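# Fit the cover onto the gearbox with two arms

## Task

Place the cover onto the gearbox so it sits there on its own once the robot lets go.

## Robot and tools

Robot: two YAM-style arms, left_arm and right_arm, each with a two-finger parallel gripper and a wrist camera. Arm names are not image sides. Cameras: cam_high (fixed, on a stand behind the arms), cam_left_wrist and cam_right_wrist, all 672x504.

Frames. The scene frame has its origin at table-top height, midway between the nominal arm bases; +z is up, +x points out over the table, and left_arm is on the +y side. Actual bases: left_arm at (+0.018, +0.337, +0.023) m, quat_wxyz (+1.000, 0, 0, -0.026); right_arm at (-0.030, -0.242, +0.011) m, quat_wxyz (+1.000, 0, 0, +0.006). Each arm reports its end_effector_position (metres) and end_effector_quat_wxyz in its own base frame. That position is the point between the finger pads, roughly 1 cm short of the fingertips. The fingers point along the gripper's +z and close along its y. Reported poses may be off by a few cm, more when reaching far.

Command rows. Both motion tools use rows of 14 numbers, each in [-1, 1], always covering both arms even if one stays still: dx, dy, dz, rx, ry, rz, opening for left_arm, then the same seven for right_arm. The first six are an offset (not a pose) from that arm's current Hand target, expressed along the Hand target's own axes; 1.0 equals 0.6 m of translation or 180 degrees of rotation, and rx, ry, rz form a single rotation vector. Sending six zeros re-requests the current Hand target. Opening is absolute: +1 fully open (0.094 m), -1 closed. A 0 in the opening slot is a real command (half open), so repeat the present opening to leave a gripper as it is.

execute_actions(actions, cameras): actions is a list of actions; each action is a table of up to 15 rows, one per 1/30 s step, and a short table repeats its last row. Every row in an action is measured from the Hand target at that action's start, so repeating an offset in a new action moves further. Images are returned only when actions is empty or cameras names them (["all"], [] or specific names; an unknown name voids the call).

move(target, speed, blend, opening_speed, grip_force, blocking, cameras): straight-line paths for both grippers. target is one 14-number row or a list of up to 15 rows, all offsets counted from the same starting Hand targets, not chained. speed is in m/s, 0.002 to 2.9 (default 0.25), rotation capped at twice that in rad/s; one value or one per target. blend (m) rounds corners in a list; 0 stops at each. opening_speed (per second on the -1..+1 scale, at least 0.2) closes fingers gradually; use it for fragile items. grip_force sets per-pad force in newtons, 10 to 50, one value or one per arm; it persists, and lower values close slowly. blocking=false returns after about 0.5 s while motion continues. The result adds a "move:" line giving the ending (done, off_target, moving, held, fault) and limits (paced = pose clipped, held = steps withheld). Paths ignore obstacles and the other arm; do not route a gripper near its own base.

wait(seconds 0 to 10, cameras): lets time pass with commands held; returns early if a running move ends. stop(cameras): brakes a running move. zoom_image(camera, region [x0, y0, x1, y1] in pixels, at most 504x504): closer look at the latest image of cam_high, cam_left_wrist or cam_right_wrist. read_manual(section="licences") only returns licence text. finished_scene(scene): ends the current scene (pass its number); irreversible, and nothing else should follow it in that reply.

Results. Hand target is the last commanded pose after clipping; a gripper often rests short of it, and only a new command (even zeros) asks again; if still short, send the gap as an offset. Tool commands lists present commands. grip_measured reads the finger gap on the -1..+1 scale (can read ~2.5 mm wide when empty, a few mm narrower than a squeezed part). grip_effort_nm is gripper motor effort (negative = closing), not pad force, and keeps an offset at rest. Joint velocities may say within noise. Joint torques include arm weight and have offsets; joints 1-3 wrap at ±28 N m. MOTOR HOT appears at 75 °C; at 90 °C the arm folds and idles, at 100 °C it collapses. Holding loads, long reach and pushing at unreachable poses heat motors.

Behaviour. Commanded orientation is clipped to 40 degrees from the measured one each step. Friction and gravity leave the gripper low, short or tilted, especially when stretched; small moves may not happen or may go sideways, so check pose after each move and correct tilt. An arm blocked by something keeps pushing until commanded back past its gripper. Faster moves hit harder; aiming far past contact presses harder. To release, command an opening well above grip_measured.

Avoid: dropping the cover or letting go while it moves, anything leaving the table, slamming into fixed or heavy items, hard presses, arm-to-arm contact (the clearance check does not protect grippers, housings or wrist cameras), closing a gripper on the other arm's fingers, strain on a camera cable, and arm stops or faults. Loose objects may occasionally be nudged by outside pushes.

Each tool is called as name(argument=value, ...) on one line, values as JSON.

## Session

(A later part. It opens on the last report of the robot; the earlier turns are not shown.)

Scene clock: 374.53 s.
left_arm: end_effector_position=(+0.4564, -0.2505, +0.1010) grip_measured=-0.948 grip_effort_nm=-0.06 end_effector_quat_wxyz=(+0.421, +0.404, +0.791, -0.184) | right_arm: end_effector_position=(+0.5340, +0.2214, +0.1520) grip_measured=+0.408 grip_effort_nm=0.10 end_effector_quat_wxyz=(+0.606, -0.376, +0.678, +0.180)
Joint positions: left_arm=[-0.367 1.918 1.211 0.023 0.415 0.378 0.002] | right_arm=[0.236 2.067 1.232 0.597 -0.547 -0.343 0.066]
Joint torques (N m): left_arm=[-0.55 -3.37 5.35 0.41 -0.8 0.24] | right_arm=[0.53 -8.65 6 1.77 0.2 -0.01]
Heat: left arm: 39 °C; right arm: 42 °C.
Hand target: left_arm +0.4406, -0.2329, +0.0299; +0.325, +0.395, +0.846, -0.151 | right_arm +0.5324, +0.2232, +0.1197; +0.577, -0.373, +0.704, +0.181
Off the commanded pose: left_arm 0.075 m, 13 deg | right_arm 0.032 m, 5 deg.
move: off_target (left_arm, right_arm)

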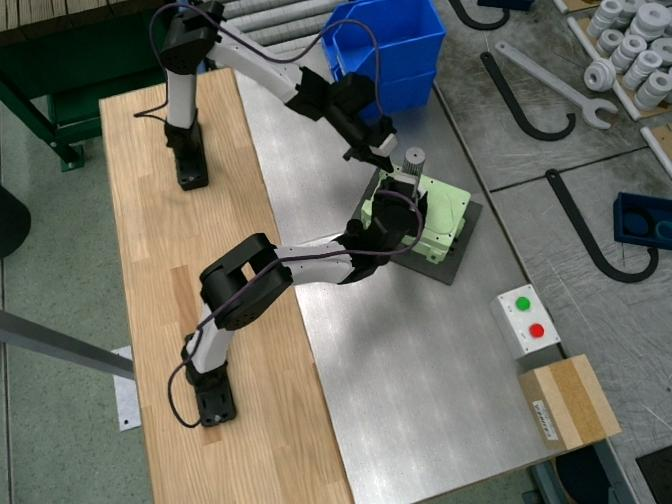

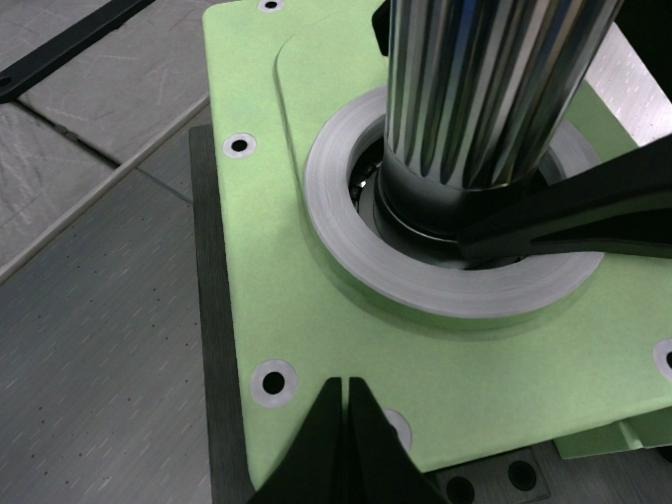

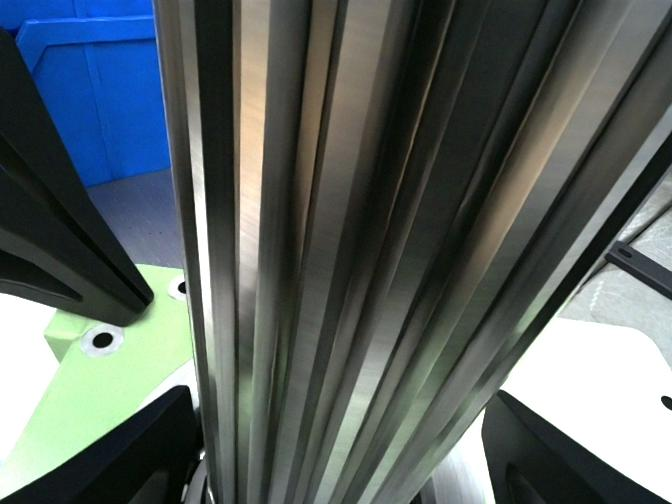

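move(target=[[0,0,0,0,0,0,-0.95,0.0552,0.0102,0.0157,-0.0061,0.0328,0,0.41],[0,0,0,0,0,0,-0.95,0.0552,0.0102,0.0157,-0.0061,0.0328,0.0333,0.41],[0,0,0,0,0,0,-0.95,0.0552,0.0102,0.0157,-0.0061,0.0328,-0.0333,0.41],[0,0,0,0,0,0,-0.95,0.0552,0.0102,0.0157,-0.0061,0.0328,0.0333,0.41],[0,0,0,0,0,0,-0.95,0.0552,0.0102,0.0157,-0.0061,0.0328,-0.0333,0.41],[0,0,0,0,0,0,-0.95,0.0552,0.0102,0.0157,-0.0271,0.0289,-0.0060,0.41],[0,0,0,0,0,0,-0.95,0.0552,0.0102,0.0157,0.0149,0.0367,0.0060,0.41],[0,0,0,0,0,0,-0.95,0.0552,0.0102,0.0157,-0.0061,0.0328,0,0.41]], speed=[0.05,0.12,0.12,0.12,0.12,0.12,0.12,0.12], blend=[0.003,0.003,0.003,0.003,0.003,0.003,0.003,0], cameras=["cam_right_wrist","cam_left_wrist","cam_high"])

zoom_image(camera="cam_high", region=[330, 130, 500, 290])

Scene clock: 381.80 s.
left_arm: end_effector_position=(+0.4567, -0.2501, +0.0995) grip_measured=-0.948 grip_effort_nm=-0.06 end_effector_quat_wxyz=(+0.420, +0.403, +0.792, -0.182) | right_arm: end_effector_position=(+0.5334, +0.2230, +0.1518) grip_measured=+0.409 grip_effort_nm=0.08 end_effector_quat_wxyz=(+0.614, -0.384, +0.669, +0.166)
Joint positions: left_arm=[-0.367 1.921 1.211 0.023 0.412 0.378 0.002] | right_arm=[0.243 2.068 1.22 0.624 -0.531 -0.372 0.066]
Joint torques (N m): left_arm=[-0.58 -3.56 5.35 0.4 -0.77 0.24] | right_arm=[0.4 -6.05 7.09 0.54 0.28 -0.26]
Motor temperatures (°C): left_arm=[21 32 39 32 23 21 20] | right_arm=[23 39 37 40 20 19 19]
Heat: left arm: 39 °C; right arm: 40 °C.
Hand target: left_arm +0.4406, -0.2329, +0.0300; +0.325, +0.395, +0.846, -0.152 | right_arm +0.5325, +0.2232, +0.0848; +0.536, -0.388, +0.731, +0.168
Off the commanded pose: left_arm 0.073 m, 13 deg | right_arm 0.067 m, 11 deg.
move: off_target (left_arm, right_arm)

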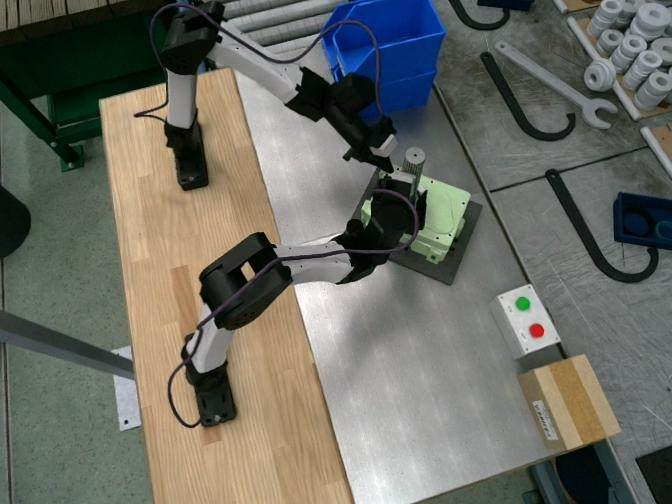

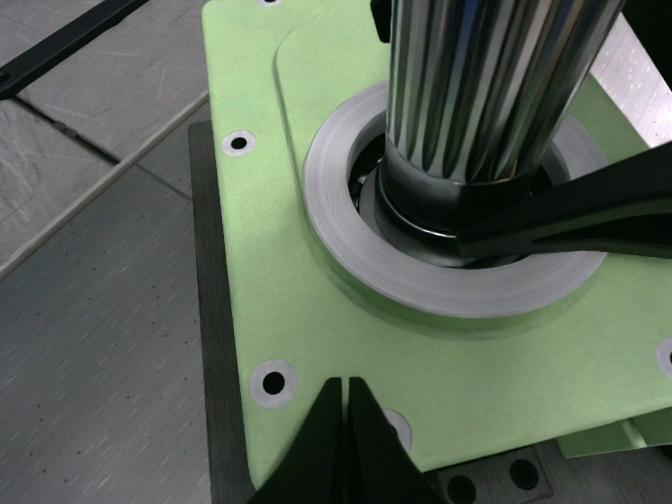

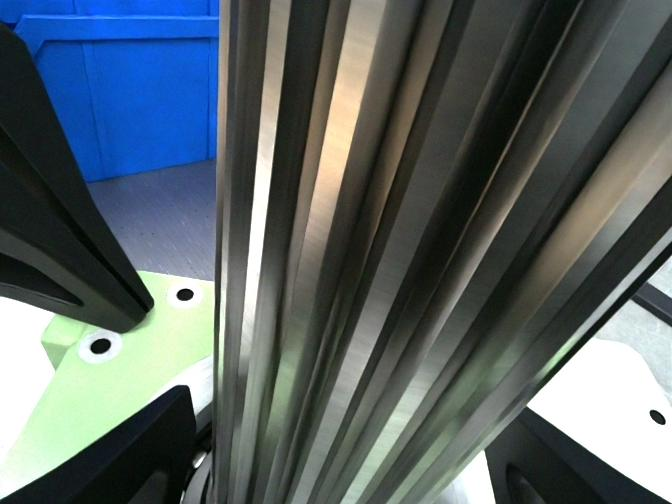

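Scaled by 2.965 from the camera's 672x504 image, which has a finer 960x720 frame.

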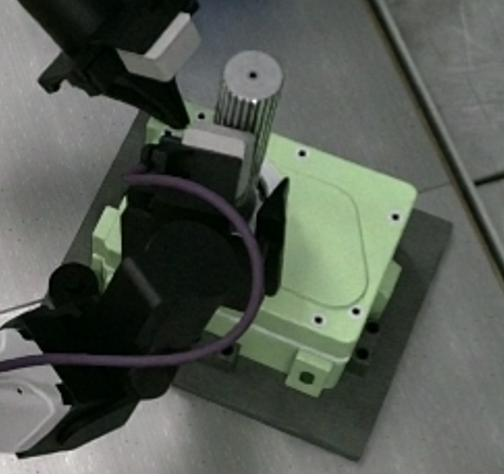

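move(target=[[-0.1183,0,-0.1065,0,-0.0722,0,-0.95,-0.1462,-0.0273,-0.0772,0.0061,-0.0328,0,0.41],[-0.0113,0.0212,-0.3045,0.1006,-0.2252,0.0525,-0.95,-0.1248,-0.0177,-0.1577,0.0061,-0.0328,0,0.41],[-0.0113,0.0212,-0.3045,0.1006,-0.2252,0.0525,-0.95,0,-0.1555,-0.2225,0.0159,-0.0852,0,-0.95],[-0.0113,0.0212,-0.3045,0.1006,-0.2252,0.0525,-0.95,0.0523,-0.1435,-0.1683,0.0159,-0.0852,0,-0.95]], speed=[0.1,0.15,0.2,0.1], blend=[0.005,0.02,0,0], cameras=["cam_right_wrist","cam_left_wrist","cam_high"])

zoom_image(camera="cam_high", region=[330, 130, 500, 290])

zoom_image(camera="cam_left_wrist", region=[150, 140, 460, 420])

Scene clock: 396.53 s.
left_arm: end_effector_position=(+0.3783, -0.1353, +0.1614) grip_measured=-0.948 grip_effort_nm=-0.06 end_effector_quat_wxyz=(+0.531, +0.422, +0.627, -0.384) | right_arm: end_effector_position=(+0.5212, +0.0872, +0.0994) grip_measured=-0.948 grip_effort_nm=-0.07 end_effector_quat_wxyz=(+0.627, -0.344, +0.667, +0.206)
Joint positions: left_arm=[0.083 1.704 0.806 0.407 1.267 0.439 0.002] | right_arm=[-0.09 2.172 1.049 0.923 -0.874 -0.313 0.002]
Joint velocities: left_arm=[-0.007 -0.007 0.007 0.037 -0.168 -0.022 -0.002] | right_arm=[within noise]
Joint torques (N m): left_arm=[0.46 -8.75 5.68 1.63 0.45 0.03] | right_arm=[0.2 -11.33 7.9 2.17 -0.02 0.08]
Heat: left arm: 39 °C; right arm: 39 °C.
Hand target: left_arm +0.3751, -0.1349, +0.1703; +0.542, +0.430, +0.613, -0.380 | right_arm +0.5269, +0.0889, +0.1079; +0.638, -0.348, +0.657, +0.200
Off the commanded pose: left_arm 0.009 m, 2 deg | right_arm 0.011 m, 2 deg.
move: off_target (right_arm)

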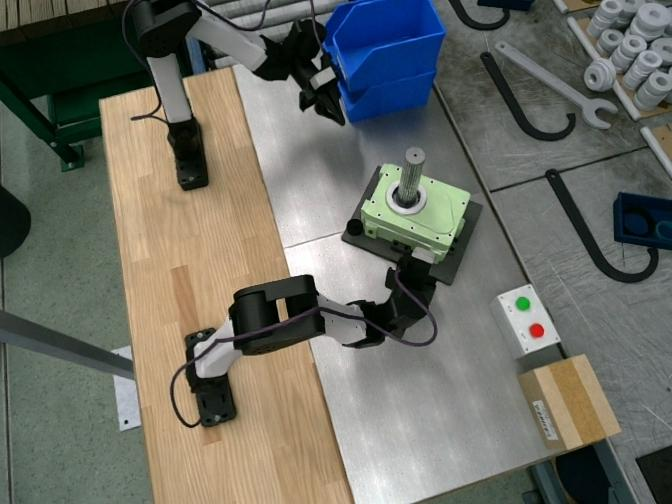

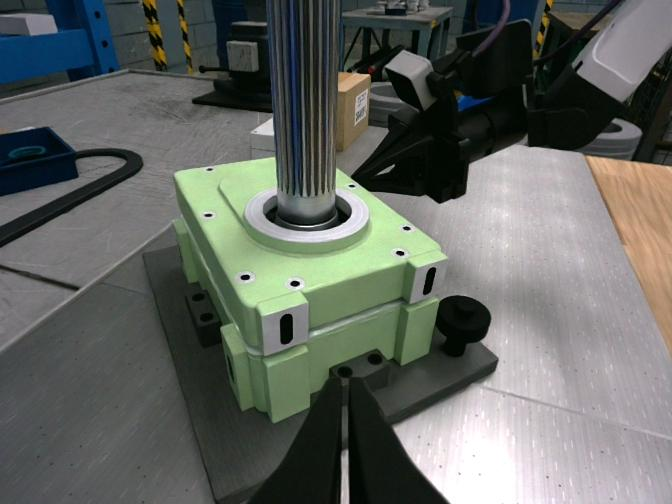

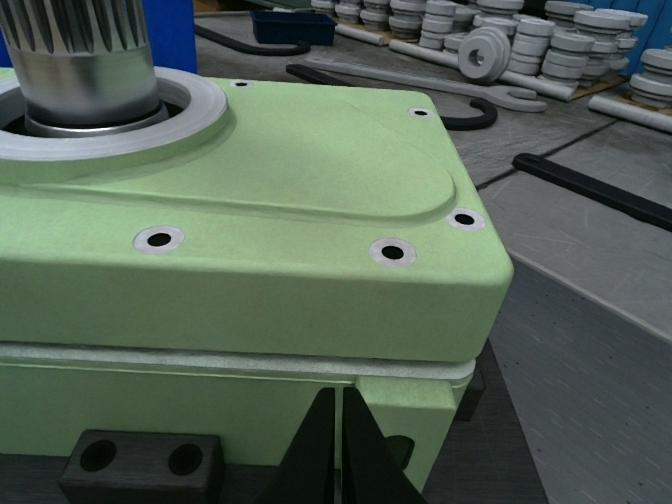

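Scaled by 2.965 from the camera's 672x504 image, which has a finer 960x720 frame.

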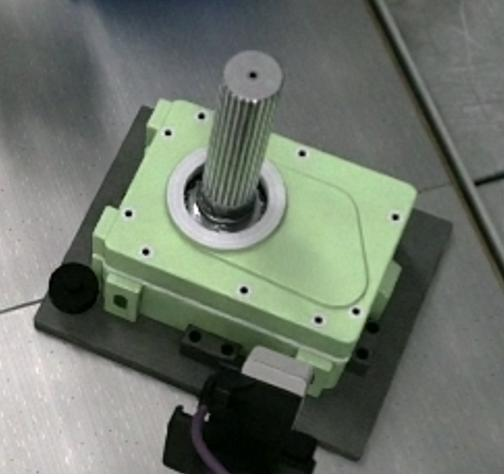

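Scaled by 1.626 from the camera's 672x504 image, which has a finer 960x720 frame.

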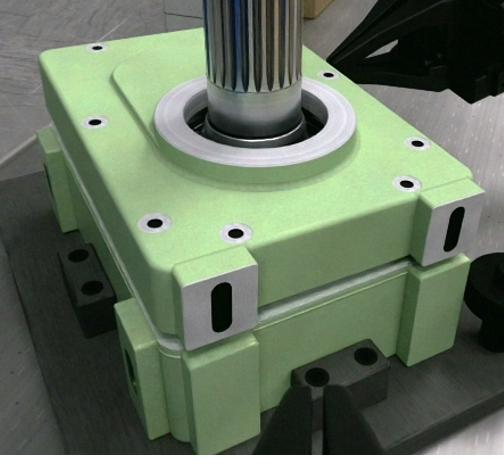

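move(target=[0,0,0,0,0,0,-0.95,-0.0147,-0.0027,0.1425,0,0,0,-0.95], speed=0.05, cameras=["cam_high"])

zoom_image(camera="cam_high", region=[330, 130, 500, 290])

Scene clock: 401.37 s.
left_arm: end_effector_position=(+0.3783, -0.1353, +0.1614) grip_measured=-0.948 grip_effort_nm=-0.06 end_effector_quat_wxyz=(+0.531, +0.422, +0.627, -0.384) | right_arm: end_effector_position=(+0.5388, +0.1045, +0.1026) grip_measured=-0.950 grip_effort_nm=0.03 end_effector_quat_wxyz=(+0.616, -0.357, +0.657, +0.248)
Joint positions: left_arm=[0.083 1.704 0.806 0.407 1.267 0.439 0.002] | right_arm=[-0.067 2.238 1.188 0.847 -0.938 -0.279 0.002]
Joint torques (N m): left_arm=[0.47 -8.73 5.7 1.63 0.47 0.03] | right_arm=[8.99 -7.64 15.97 2.15 2.07 0.12]
Heat: left arm: 39 °C; right arm: 40 °C.
Hand target: left_arm +0.3751, -0.1349, +0.1703; +0.542, +0.430, +0.613, -0.380 | right_arm +0.5873, +0.1501, +0.1079; +0.638, -0.348, +0.657, +0.200
Off the commanded pose: left_arm 0.009 m, 2 deg | right_arm 0.067 m, 6 deg.
move: off_target (right_arm)
Images, in order (width x height): cam_high 672x504.

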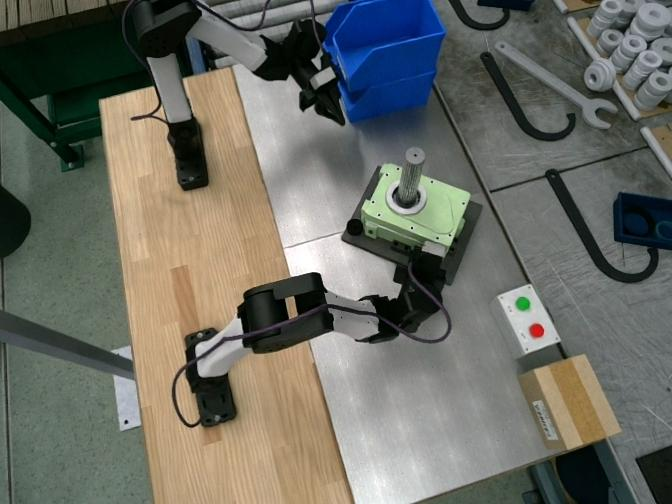

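Scaled by 2.965 from the camera's 672x504 image, which has a finer 960x720 frame.

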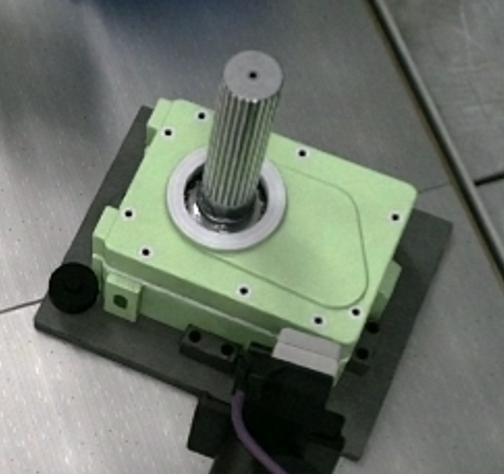

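move(target=[0,0,0,0,0,0,-0.95,-0.0051,-0.001,0.0497,0,0,0,-0.95], speed=0.05, cameras=["cam_high"])

zoom_image(camera="cam_high", region=[330, 130, 500, 290])

Scene clock: 403.47 s.
left_arm: end_effector_position=(+0.3783, -0.1353, +0.1614) grip_measured=-0.948 grip_effort_nm=-0.06 end_effector_quat_wxyz=(+0.531, +0.422, +0.627, -0.384) | right_arm: end_effector_position=(+0.5903, +0.1111, +0.0952) grip_measured=-0.950 grip_effort_nm=0.03 end_effector_quat_wxyz=(+0.624, -0.323, +0.683, +0.201)
Joint positions: left_arm=[0.083 1.704 0.806 0.407 1.267 0.439 0.002] | right_arm=[-0.015 2.344 1.373 0.776 -0.76 -0.266 0.002]
Joint torques (N m): left_arm=[0.44 -8.69 5.65 1.63 0.46 0.02] | right_arm=[8.44 -10.99 13.48 2.25 0.69 0.03]
Heat: left arm: 39 °C; right arm: 40 °C.
Hand target: left_arm +0.3751, -0.1349, +0.1703; +0.542, +0.430, +0.613, -0.380 | right_arm +0.6084, +0.1714, +0.1079; +0.638, -0.348, +0.657, +0.200
Off the commanded pose: left_arm 0.009 m, 2 deg | right_arm 0.064 m, 4 deg.
move: off_target (right_arm)
Images, in order (width x height): cam_high 672x504.

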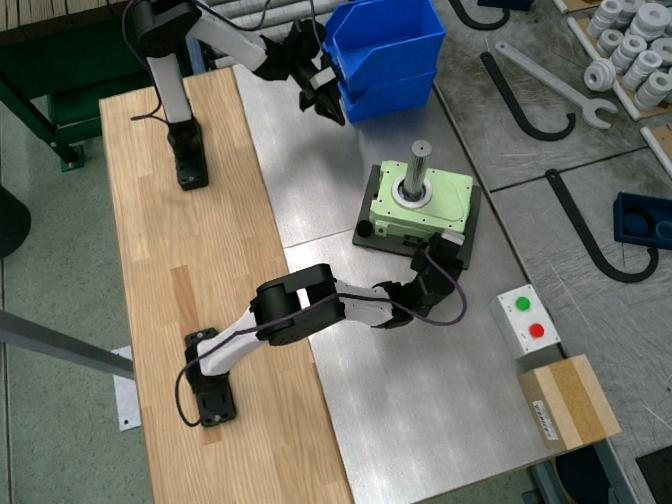

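Scaled by 2.965 from the camera's 672x504 image, which has a finer 960x720 frame.

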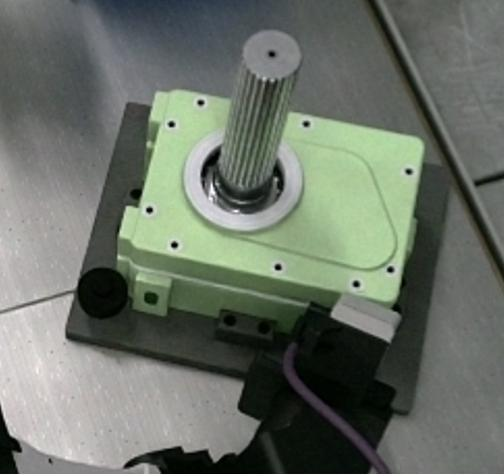

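move(target=[0,0,0,0,0,0,-0.95,0.0154,0.0028,-0.149,0,0,0,-0.95], speed=0.08, cameras=["all"])

zoom_image(camera="cam_high", region=[330, 130, 500, 290])

Scene clock: 407.60 s.
left_arm: end_effector_position=(+0.3783, -0.1353, +0.1614) grip_measured=-0.948 grip_effort_nm=-0.06 end_effector_quat_wxyz=(+0.531, +0.422, +0.627, -0.384) | right_arm: end_effector_position=(+0.5469, +0.1069, +0.0858) grip_measured=-0.950 grip_effort_nm=0.03 end_effector_quat_wxyz=(+0.621, -0.336, +0.677, +0.208)
Joint positions: left_arm=[0.083 1.704 0.806 0.407 1.267 0.439 0.002] | right_arm=[-0.035 2.262 1.161 0.893 -0.808 -0.289 0.002]
Joint torques (N m): left_arm=[0.47 -8.73 5.72 1.61 0.46 0.02] | right_arm=[-0.32 -16.31 5.48 2.2 -0.22 -0.07]
Heat: left arm: 39 °C; right arm: 40 °C.
Hand target: left_arm +0.3751, -0.1349, +0.1703; +0.542, +0.430, +0.613, -0.380 | right_arm +0.5452, +0.1075, +0.1079; +0.638, -0.348, +0.657, +0.200
Off the commanded pose: left_arm 0.009 m, 2 deg | right_arm 0.022 m, 3 deg.
move: off_target (right_arm)

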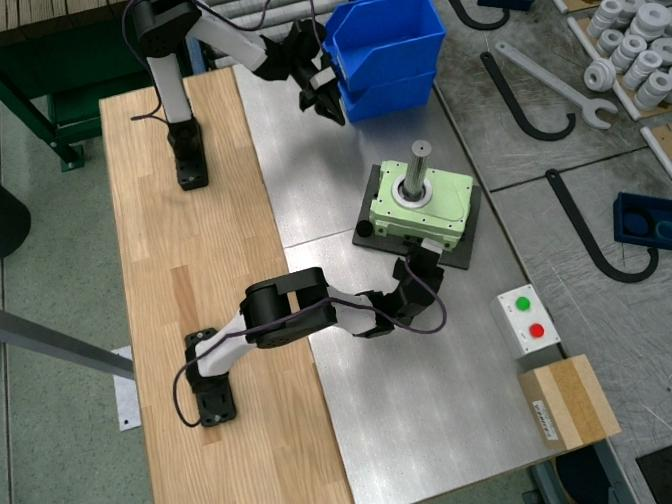

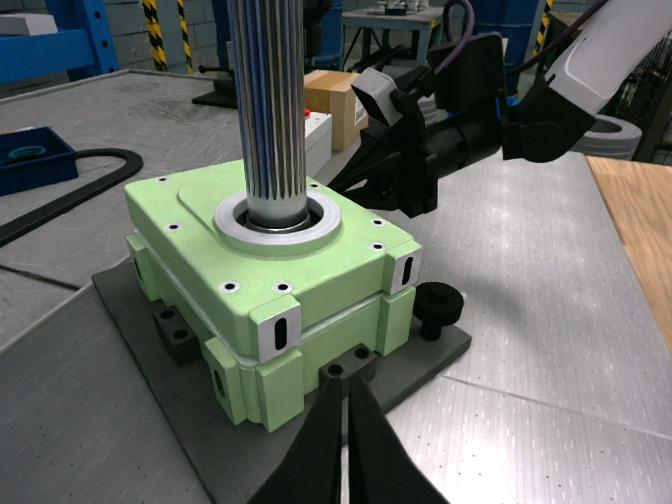

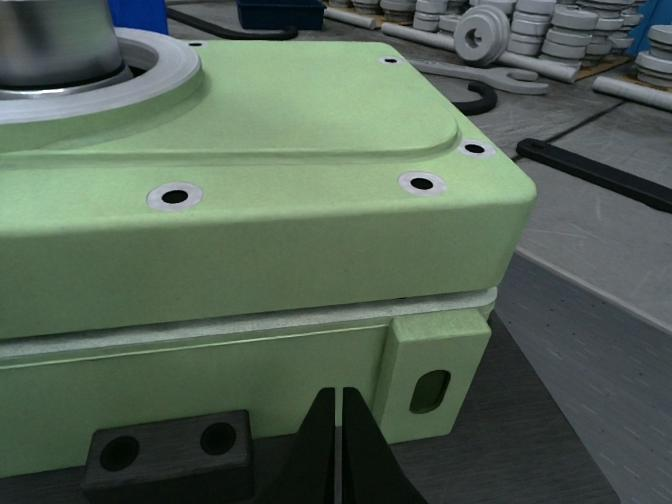

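Scaled by 2.965 from the camera's 672x504 image, which has a finer 960x720 frame.

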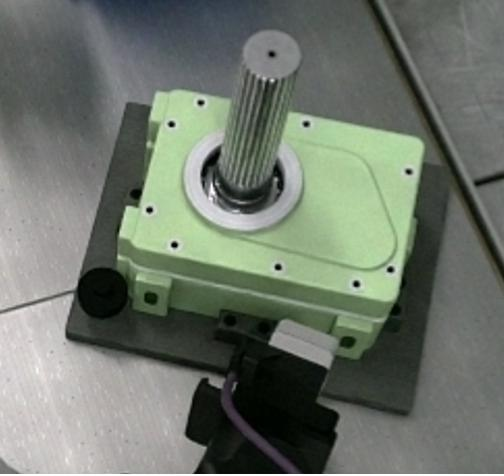

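zoom_image(camera="cam_right_wrist", region=[0, 230, 300, 420])

zoom_image(camera="cam_right_wrist", region=[280, 230, 540, 400])

zoom_image(camera="cam_left_wrist", region=[110, 200, 440, 440])

Scaled by 1.680 from the camera's 672x504 image, which has a finer 960x720 frame.

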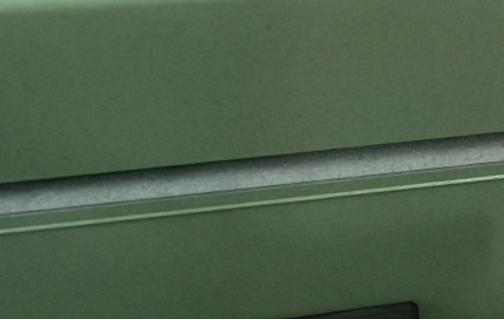

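Scaled by 1.938 from the camera's 672x504 image, which has a finer 960x720 frame.

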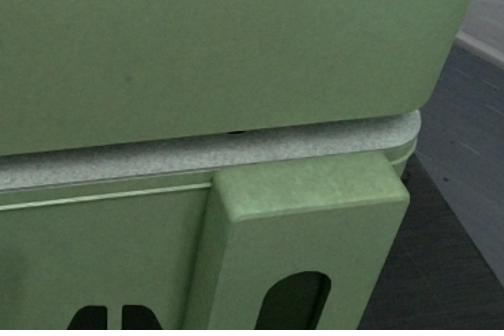

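Scaled by 1.527 from the camera's 672x504 image, which has a finer 960x720 frame.

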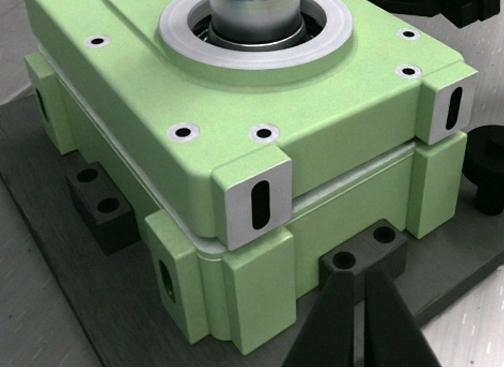

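zoom_image(camera="cam_left_wrist", region=[190, 270, 320, 400])

zoom_image(camera="cam_left_wrist", region=[320, 230, 450, 360])

zoom_image(camera="cam_left_wrist", region=[115, 220, 245, 350])

Scaled by 3.877 from the camera's 672x504 image, which has a finer 960x720 frame.

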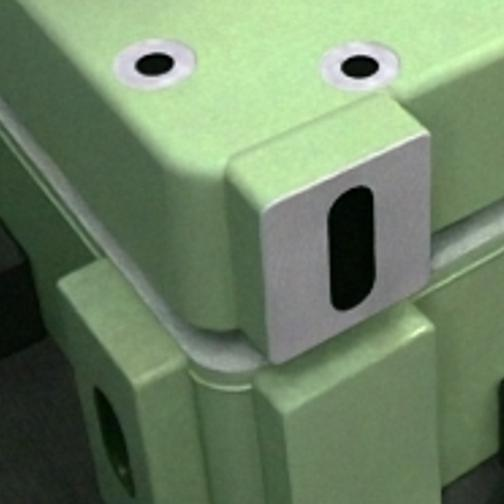

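Scaled by 3.877 from the camera's 672x504 image, which has a finer 960x720 frame.

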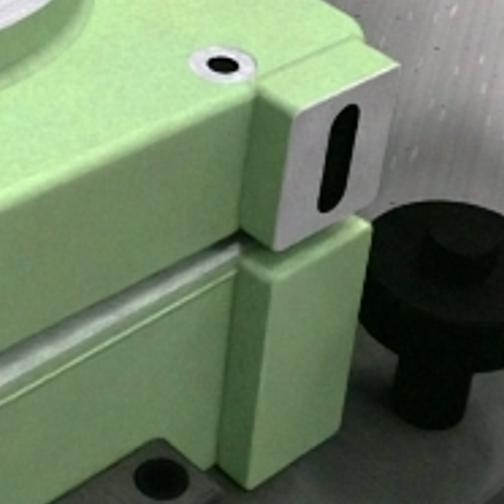

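Scaled by 3.877 from the camera's 672x504 image, which has a finer 960x720 frame.

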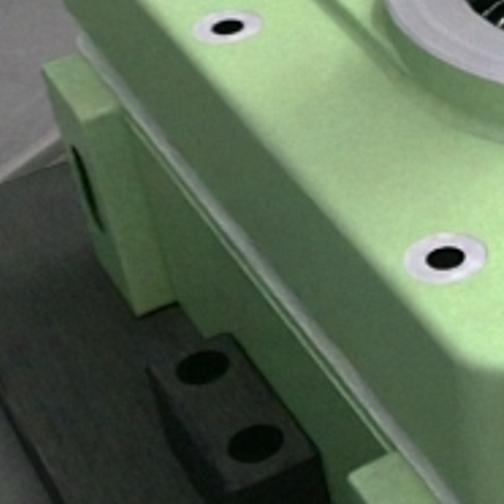

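zoom_image(camera="cam_high", region=[385, 135, 445, 215])

zoom_image(camera="cam_left_wrist", region=[200, 170, 360, 260])

zoom_image(camera="cam_right_wrist", region=[0, 0, 240, 160])

Scaled by 6.300 from the camera's 672x504 image, which has a finer 960x720 frame.

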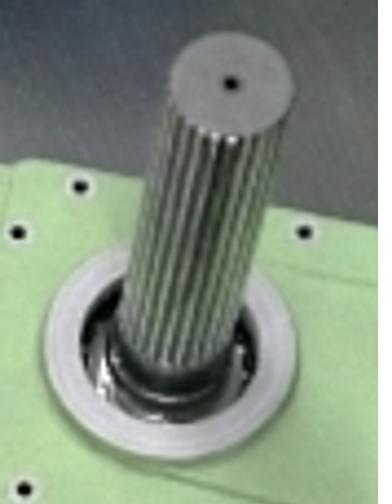

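Scaled by 3.150 from the camera's 672x504 image, which has a finer 960x720 frame.

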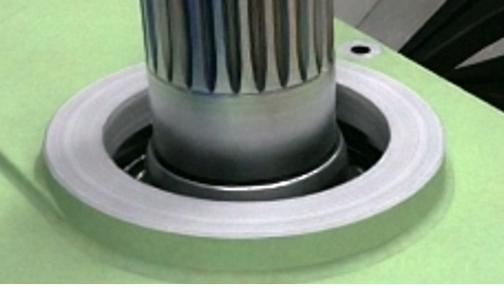

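Scaled by 2.100 from the camera's 672x504 image, which has a finer 960x720 frame.

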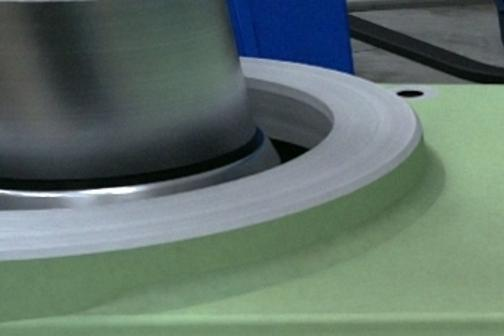

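move(target=[0.1842,-0.1172,0.1453,-0.2206,0.0167,-0.0271,-0.95,0.0839,0.0155,-0.1586,0,0,0,-0.95], speed=0.15, cameras=["all"])

Scene clock: 425.90 s.
left_arm: end_effector_position=(+0.3262, -0.2241, +0.0293) grip_measured=-0.948 grip_effort_nm=-0.06 end_effector_quat_wxyz=(+0.585, +0.224, +0.765, -0.153) | right_arm: end_effector_position=(+0.4754, +0.0369, +0.0512) grip_measured=-0.950 grip_effort_nm=0.03 end_effector_quat_wxyz=(+0.624, -0.335, +0.674, +0.211)
Joint positions: left_arm=[-0.647 2.049 0.301 1.473 -0.103 0 0.002] | right_arm=[-0.236 2.241 0.872 1.119 -1.009 -0.348 0.002]
Joint torques (N m): left_arm=[-0.55 -5.56 3.47 2.69 -0.35 -0.02] | right_arm=[-0.54 -13.86 4.21 2.09 -0.26 -0.09]
Motor temperatures (°C): left_arm=[21 34 39 34 23 21 20] | right_arm=[23 46 36 40 21 19 19]
Heat: left arm: 39 °C; right arm: 46 °C.
Hand target: left_arm +0.3339, -0.2273, +0.0497; +0.624, +0.204, +0.737, -0.160 | right_arm +0.4750, +0.0362, +0.0670; +0.638, -0.348, +0.657, +0.200
Off the commanded pose: left_arm 0.022 m, 6 deg | right_arm 0.016 m, 3 deg.
joint sent to its limit (left arm) — joint 4 (wrist pitch), upper limit. The joint targets still meet the commanded pose.
move: off_target (left_arm, right_arm)

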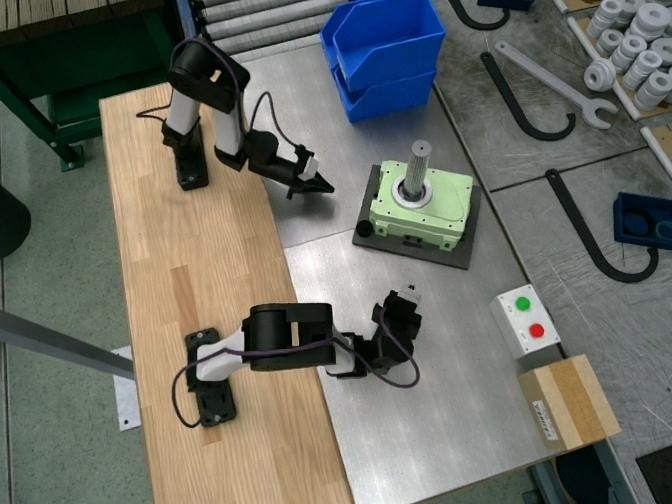

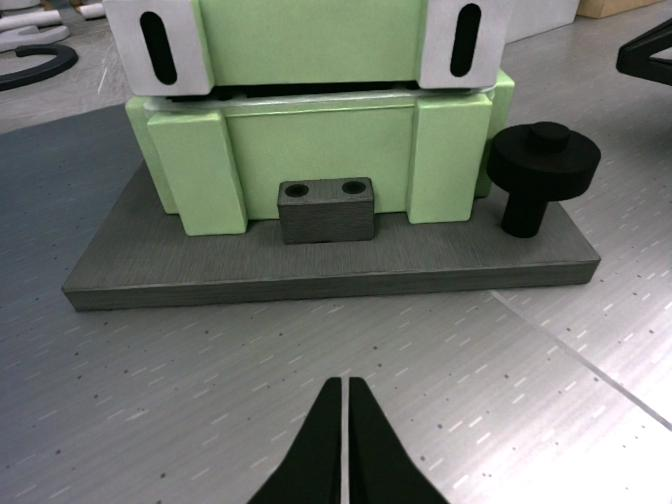

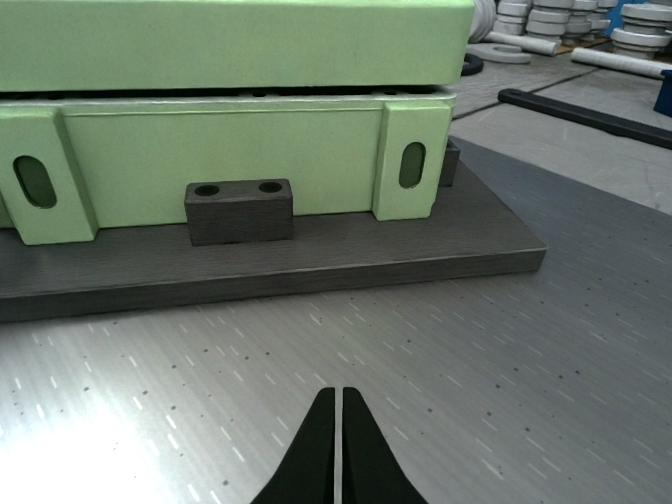

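zoom_image(camera="cam_left_wrist", region=[130, 60, 330, 130])

zoom_image(camera="cam_left_wrist", region=[330, 60, 530, 130])

zoom_image(camera="cam_right_wrist", region=[0, 70, 200, 140])

zoom_image(camera="cam_right_wrist", region=[180, 60, 330, 130])

zoom_image(camera="cam_right_wrist", region=[320, 60, 470, 130])

Scaled by 2.520 from the camera's 672x504 image, which has a finer 960x720 frame.

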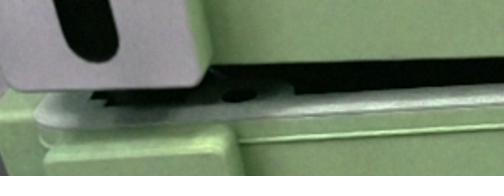

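Scaled by 2.520 from the camera's 672x504 image, which has a finer 960x720 frame.

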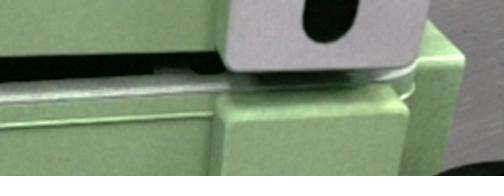

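Scaled by 2.520 from the camera's 672x504 image, which has a finer 960x720 frame.

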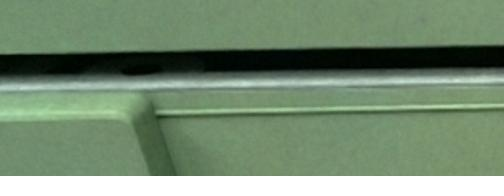

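Scaled by 3.360 from the camera's 672x504 image, which has a finer 960x720 frame.

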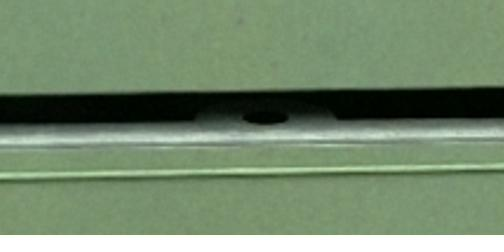

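Scaled by 3.360 from the camera's 672x504 image, which has a finer 960x720 frame.

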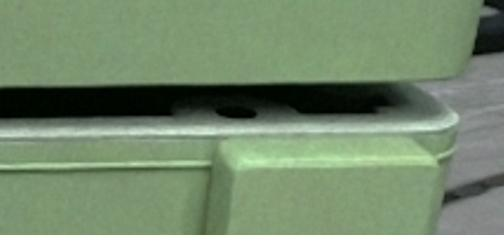

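zoom_image(camera="cam_left_wrist", region=[90, 0, 330, 250])

zoom_image(camera="cam_left_wrist", region=[320, 0, 560, 250])

Scaled by 2.016 from the camera's 672x504 image, which has a finer 960x720 frame.

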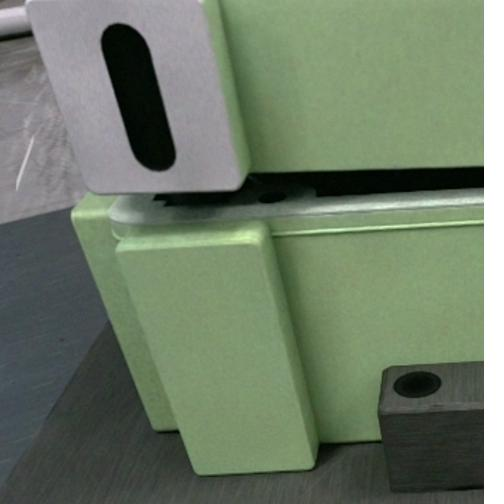

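Scaled by 2.016 from the camera's 672x504 image, which has a finer 960x720 frame.

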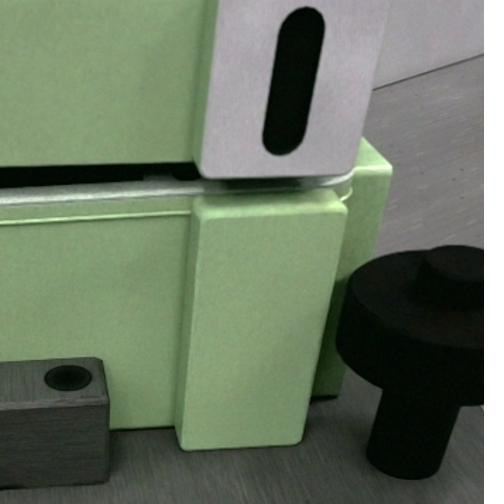

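move(target=[0,0,0,0,0,0,-0.95,-0.1793,0.0483,0.1427,-0.0848,0.3197,0.0136,-0.95], speed=0.2, cameras=["cam_high","cam_right_wrist"])

Scene clock: 448.57 s.
left_arm: end_effector_position=(+0.3262, -0.2240, +0.0293) grip_measured=-0.948 grip_effort_nm=-0.06 end_effector_quat_wxyz=(+0.585, +0.224, +0.765, -0.153) | right_arm: end_effector_position=(+0.5103, +0.1384, +0.1590) grip_measured=-0.950 grip_effort_nm=0.03 end_effector_quat_wxyz=(+0.198, -0.465, +0.857, +0.103)
Joint positions: left_arm=[-0.647 2.049 0.301 1.473 -0.103 0 0.002] | right_arm=[0.16 2.42 2.579 -1.41 -0.323 -0.781 0.002]
Joint torques (N m): left_arm=[-0.64 -5.49 3.58 2.68 -0.35 -0.02] | right_arm=[-0.03 -13.16 8.77 0.75 -0.15 0]
Motor temperatures (°C): left_arm=[21 31 37 41 23 21 20] | right_arm=[23 44 34 38 20 18 19]
Heat: left arm: 41 °C; right arm: 44 °C.
Hand target: left_arm +0.3338, -0.2273, +0.0497; +0.624, +0.204, +0.737, -0.160 | right_arm +0.5081, +0.1382, +0.1579; +0.190, -0.466, +0.858, +0.103
Off the commanded pose: left_arm 0.022 m, 6 deg | right_arm 0.003 m, 1 deg.
joint sent to its limit (left arm) — joint 4 (wrist pitch), upper limit. The joint targets still meet the commanded pose.
move: off_target (left_arm)
Images, in order (width x height): cam_high 672x504, cam_right_wrist 672x504.

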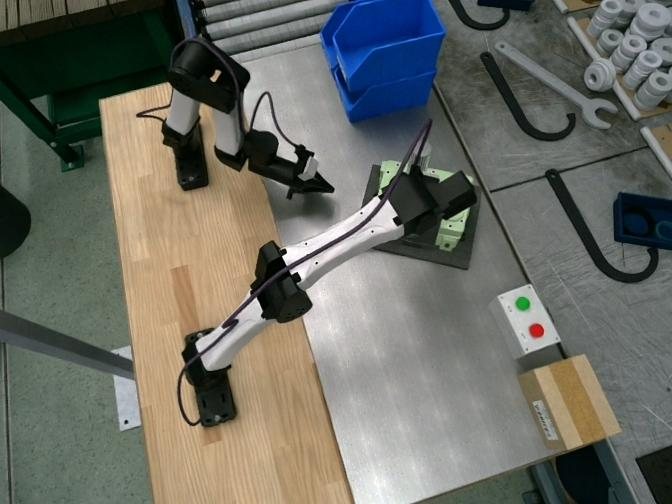

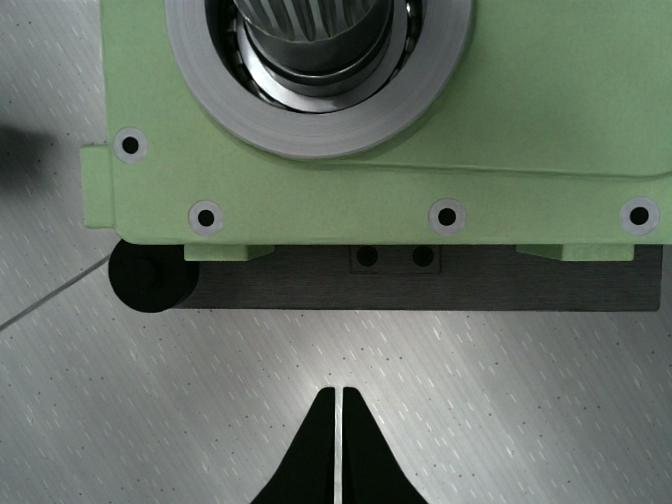

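zoom_image(camera="cam_right_wrist", region=[80, 180, 300, 330])

zoom_image(camera="cam_right_wrist", region=[452, 180, 672, 330])

zoom_image(camera="cam_right_wrist", region=[160, 0, 480, 170])

Scaled by 2.291 from the camera's 672x504 image, which has a finer 960x720 frame.

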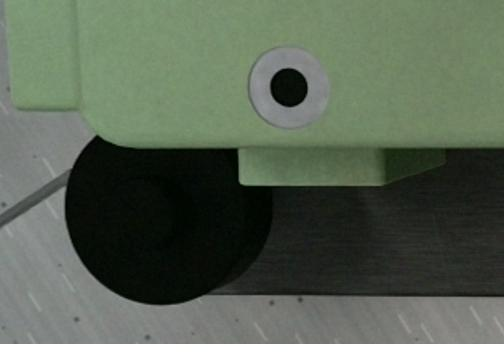

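Scaled by 2.291 from the camera's 672x504 image, which has a finer 960x720 frame.

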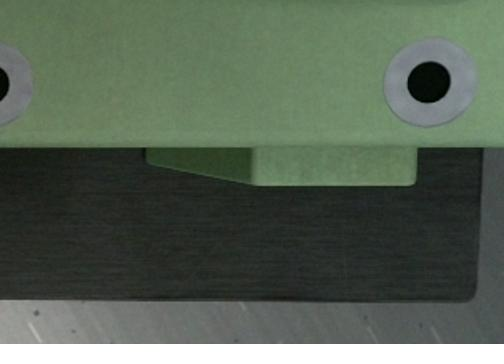

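Scaled by 1.575 from the camera's 672x504 image, which has a finer 960x720 frame.

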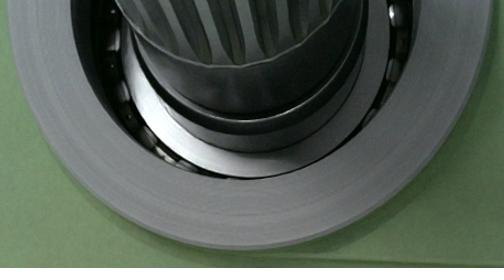

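move(target=[[-0.2134,0,-0.0369,0.038,0.0833,0.0066,-0.95,0.0273,-0.07,0.033,0.0024,-0.164,0.005,-0.95],[-0.2411,-0.0617,0.1234,0.0789,0.1665,0.03,-0.95,0.0546,-0.139,0.0663,0.0047,-0.3278,0.01,-0.95]], speed=0.15, blend=[0.03, 0], cameras=["all"])

Scene clock: 462.60 s.
left_arm: end_effector_position=(+0.3954, -0.3020, +0.1688) grip_measured=-0.948 grip_effort_nm=-0.06 end_effector_quat_wxyz=(+0.381, +0.338, +0.847, -0.155) | right_arm: end_effector_position=(+0.5730, +0.0834, +0.1122) grip_measured=-0.950 grip_effort_nm=0.03 end_effector_quat_wxyz=(+0.590, -0.339, +0.663, +0.312)
Joint positions: left_arm=[-0.612 1.739 1.337 -0.328 0.115 0.096 0.002] | right_arm=[-0.122 2.348 1.454 0.663 -1.071 -0.189 0.002]
Joint torques (N m): left_arm=[-0.42 -7.54 11.28 1.57 0.18 0.2] | right_arm=[-0.57 -12.92 6.13 2.06 -0.27 0.05]
Heat: left arm: 42 °C; right arm: 45 °C.
Hand target: left_arm +0.3985, -0.3104, +0.1790; +0.390, +0.348, +0.837, -0.162 | right_arm +0.5710, +0.0820, +0.1080; +0.590, -0.341, +0.661, +0.316
Off the commanded pose: left_arm 0.014 m, 2 deg | right_arm 0.005 m, 1 deg.
move: off_target (left_arm)

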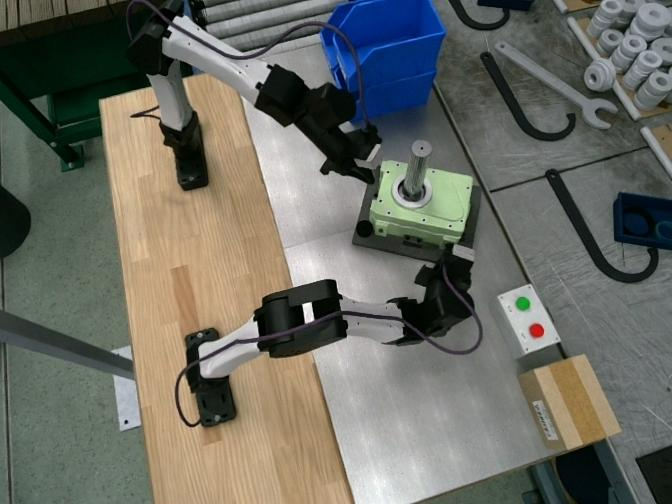

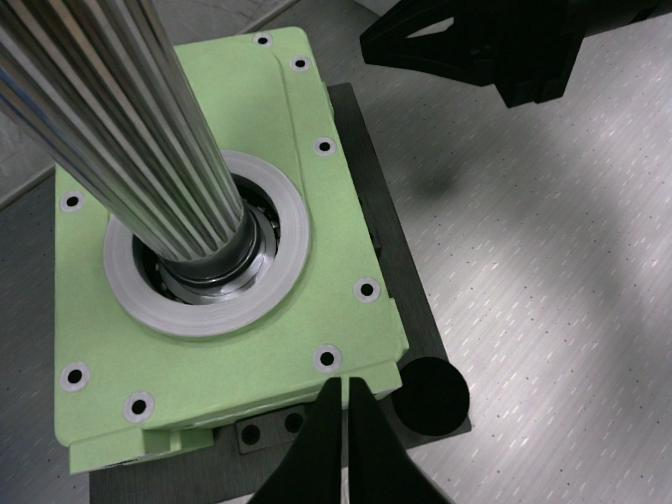

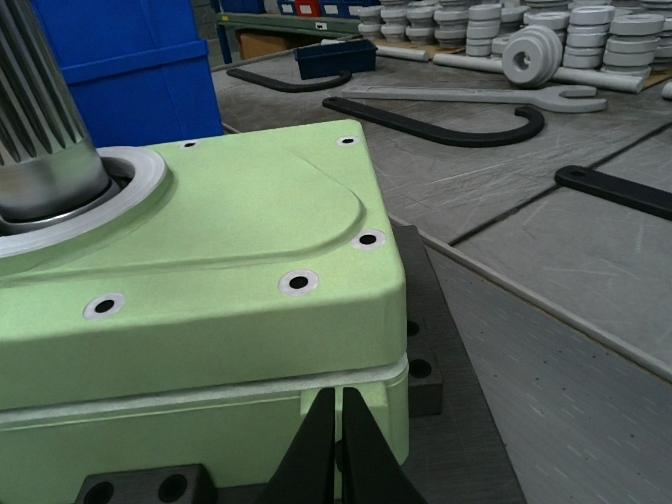

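move(target=[0.051,0,0.0689,0,0,0,-0.95,0.018,-0.02,0.0355,0,0,0,-0.95], speed=0.06, cameras=["cam_left_wrist","cam_right_wrist"])

Scene clock: 466.00 s.
left_arm: end_effector_position=(+0.4072, -0.3134, +0.1305) grip_measured=-0.948 grip_effort_nm=-0.06 end_effector_quat_wxyz=(+0.384, +0.340, +0.844, -0.157) | right_arm: end_effector_position=(+0.5870, +0.0893, +0.0902) grip_measured=-0.950 grip_effort_nm=0.03 end_effector_quat_wxyz=(+0.583, -0.336, +0.667, +0.320)
Joint positions: left_arm=[-0.617 1.828 1.284 -0.176 0.115 0.096 0.002] | right_arm=[-0.108 2.441 1.535 0.666 -1.065 -0.176 0.002]
Joint torques (N m): left_arm=[-0.44 -8.29 7.13 1.9 0.13 0.18] | right_arm=[0.25 -13.65 9.03 1.95 -0.07 0.05]
Heat: left arm: 41 °C; right arm: 45 °C.
Hand target: left_arm +0.4069, -0.3189, +0.1290; +0.390, +0.348, +0.837, -0.162 | right_arm +0.5921, +0.0917, +0.0950; +0.590, -0.341, +0.661, +0.316
Off the commanded pose: left_arm 0.006 m, 1 deg | right_arm 0.007 m, 1 deg.
move: done
Images, in order (width x height): cam_left_wrist 672x504, cam_right_wrist 672x504.

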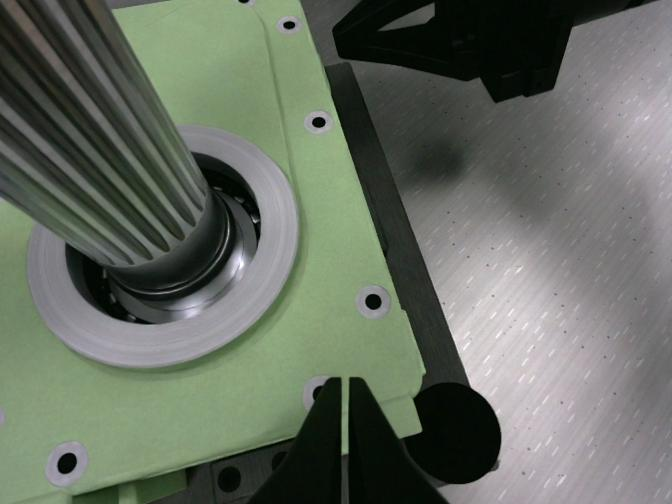

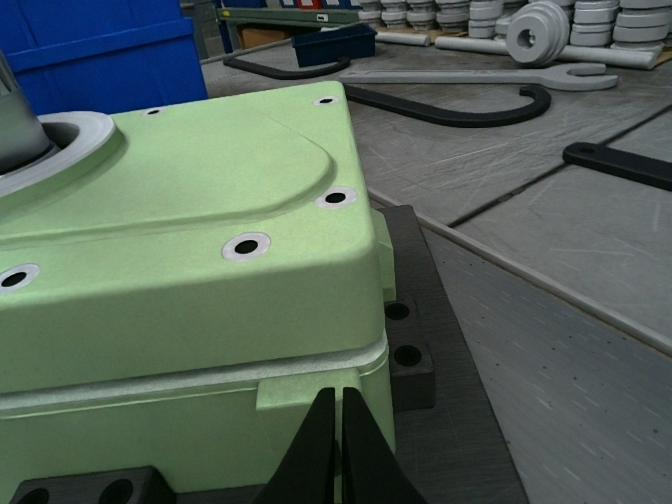

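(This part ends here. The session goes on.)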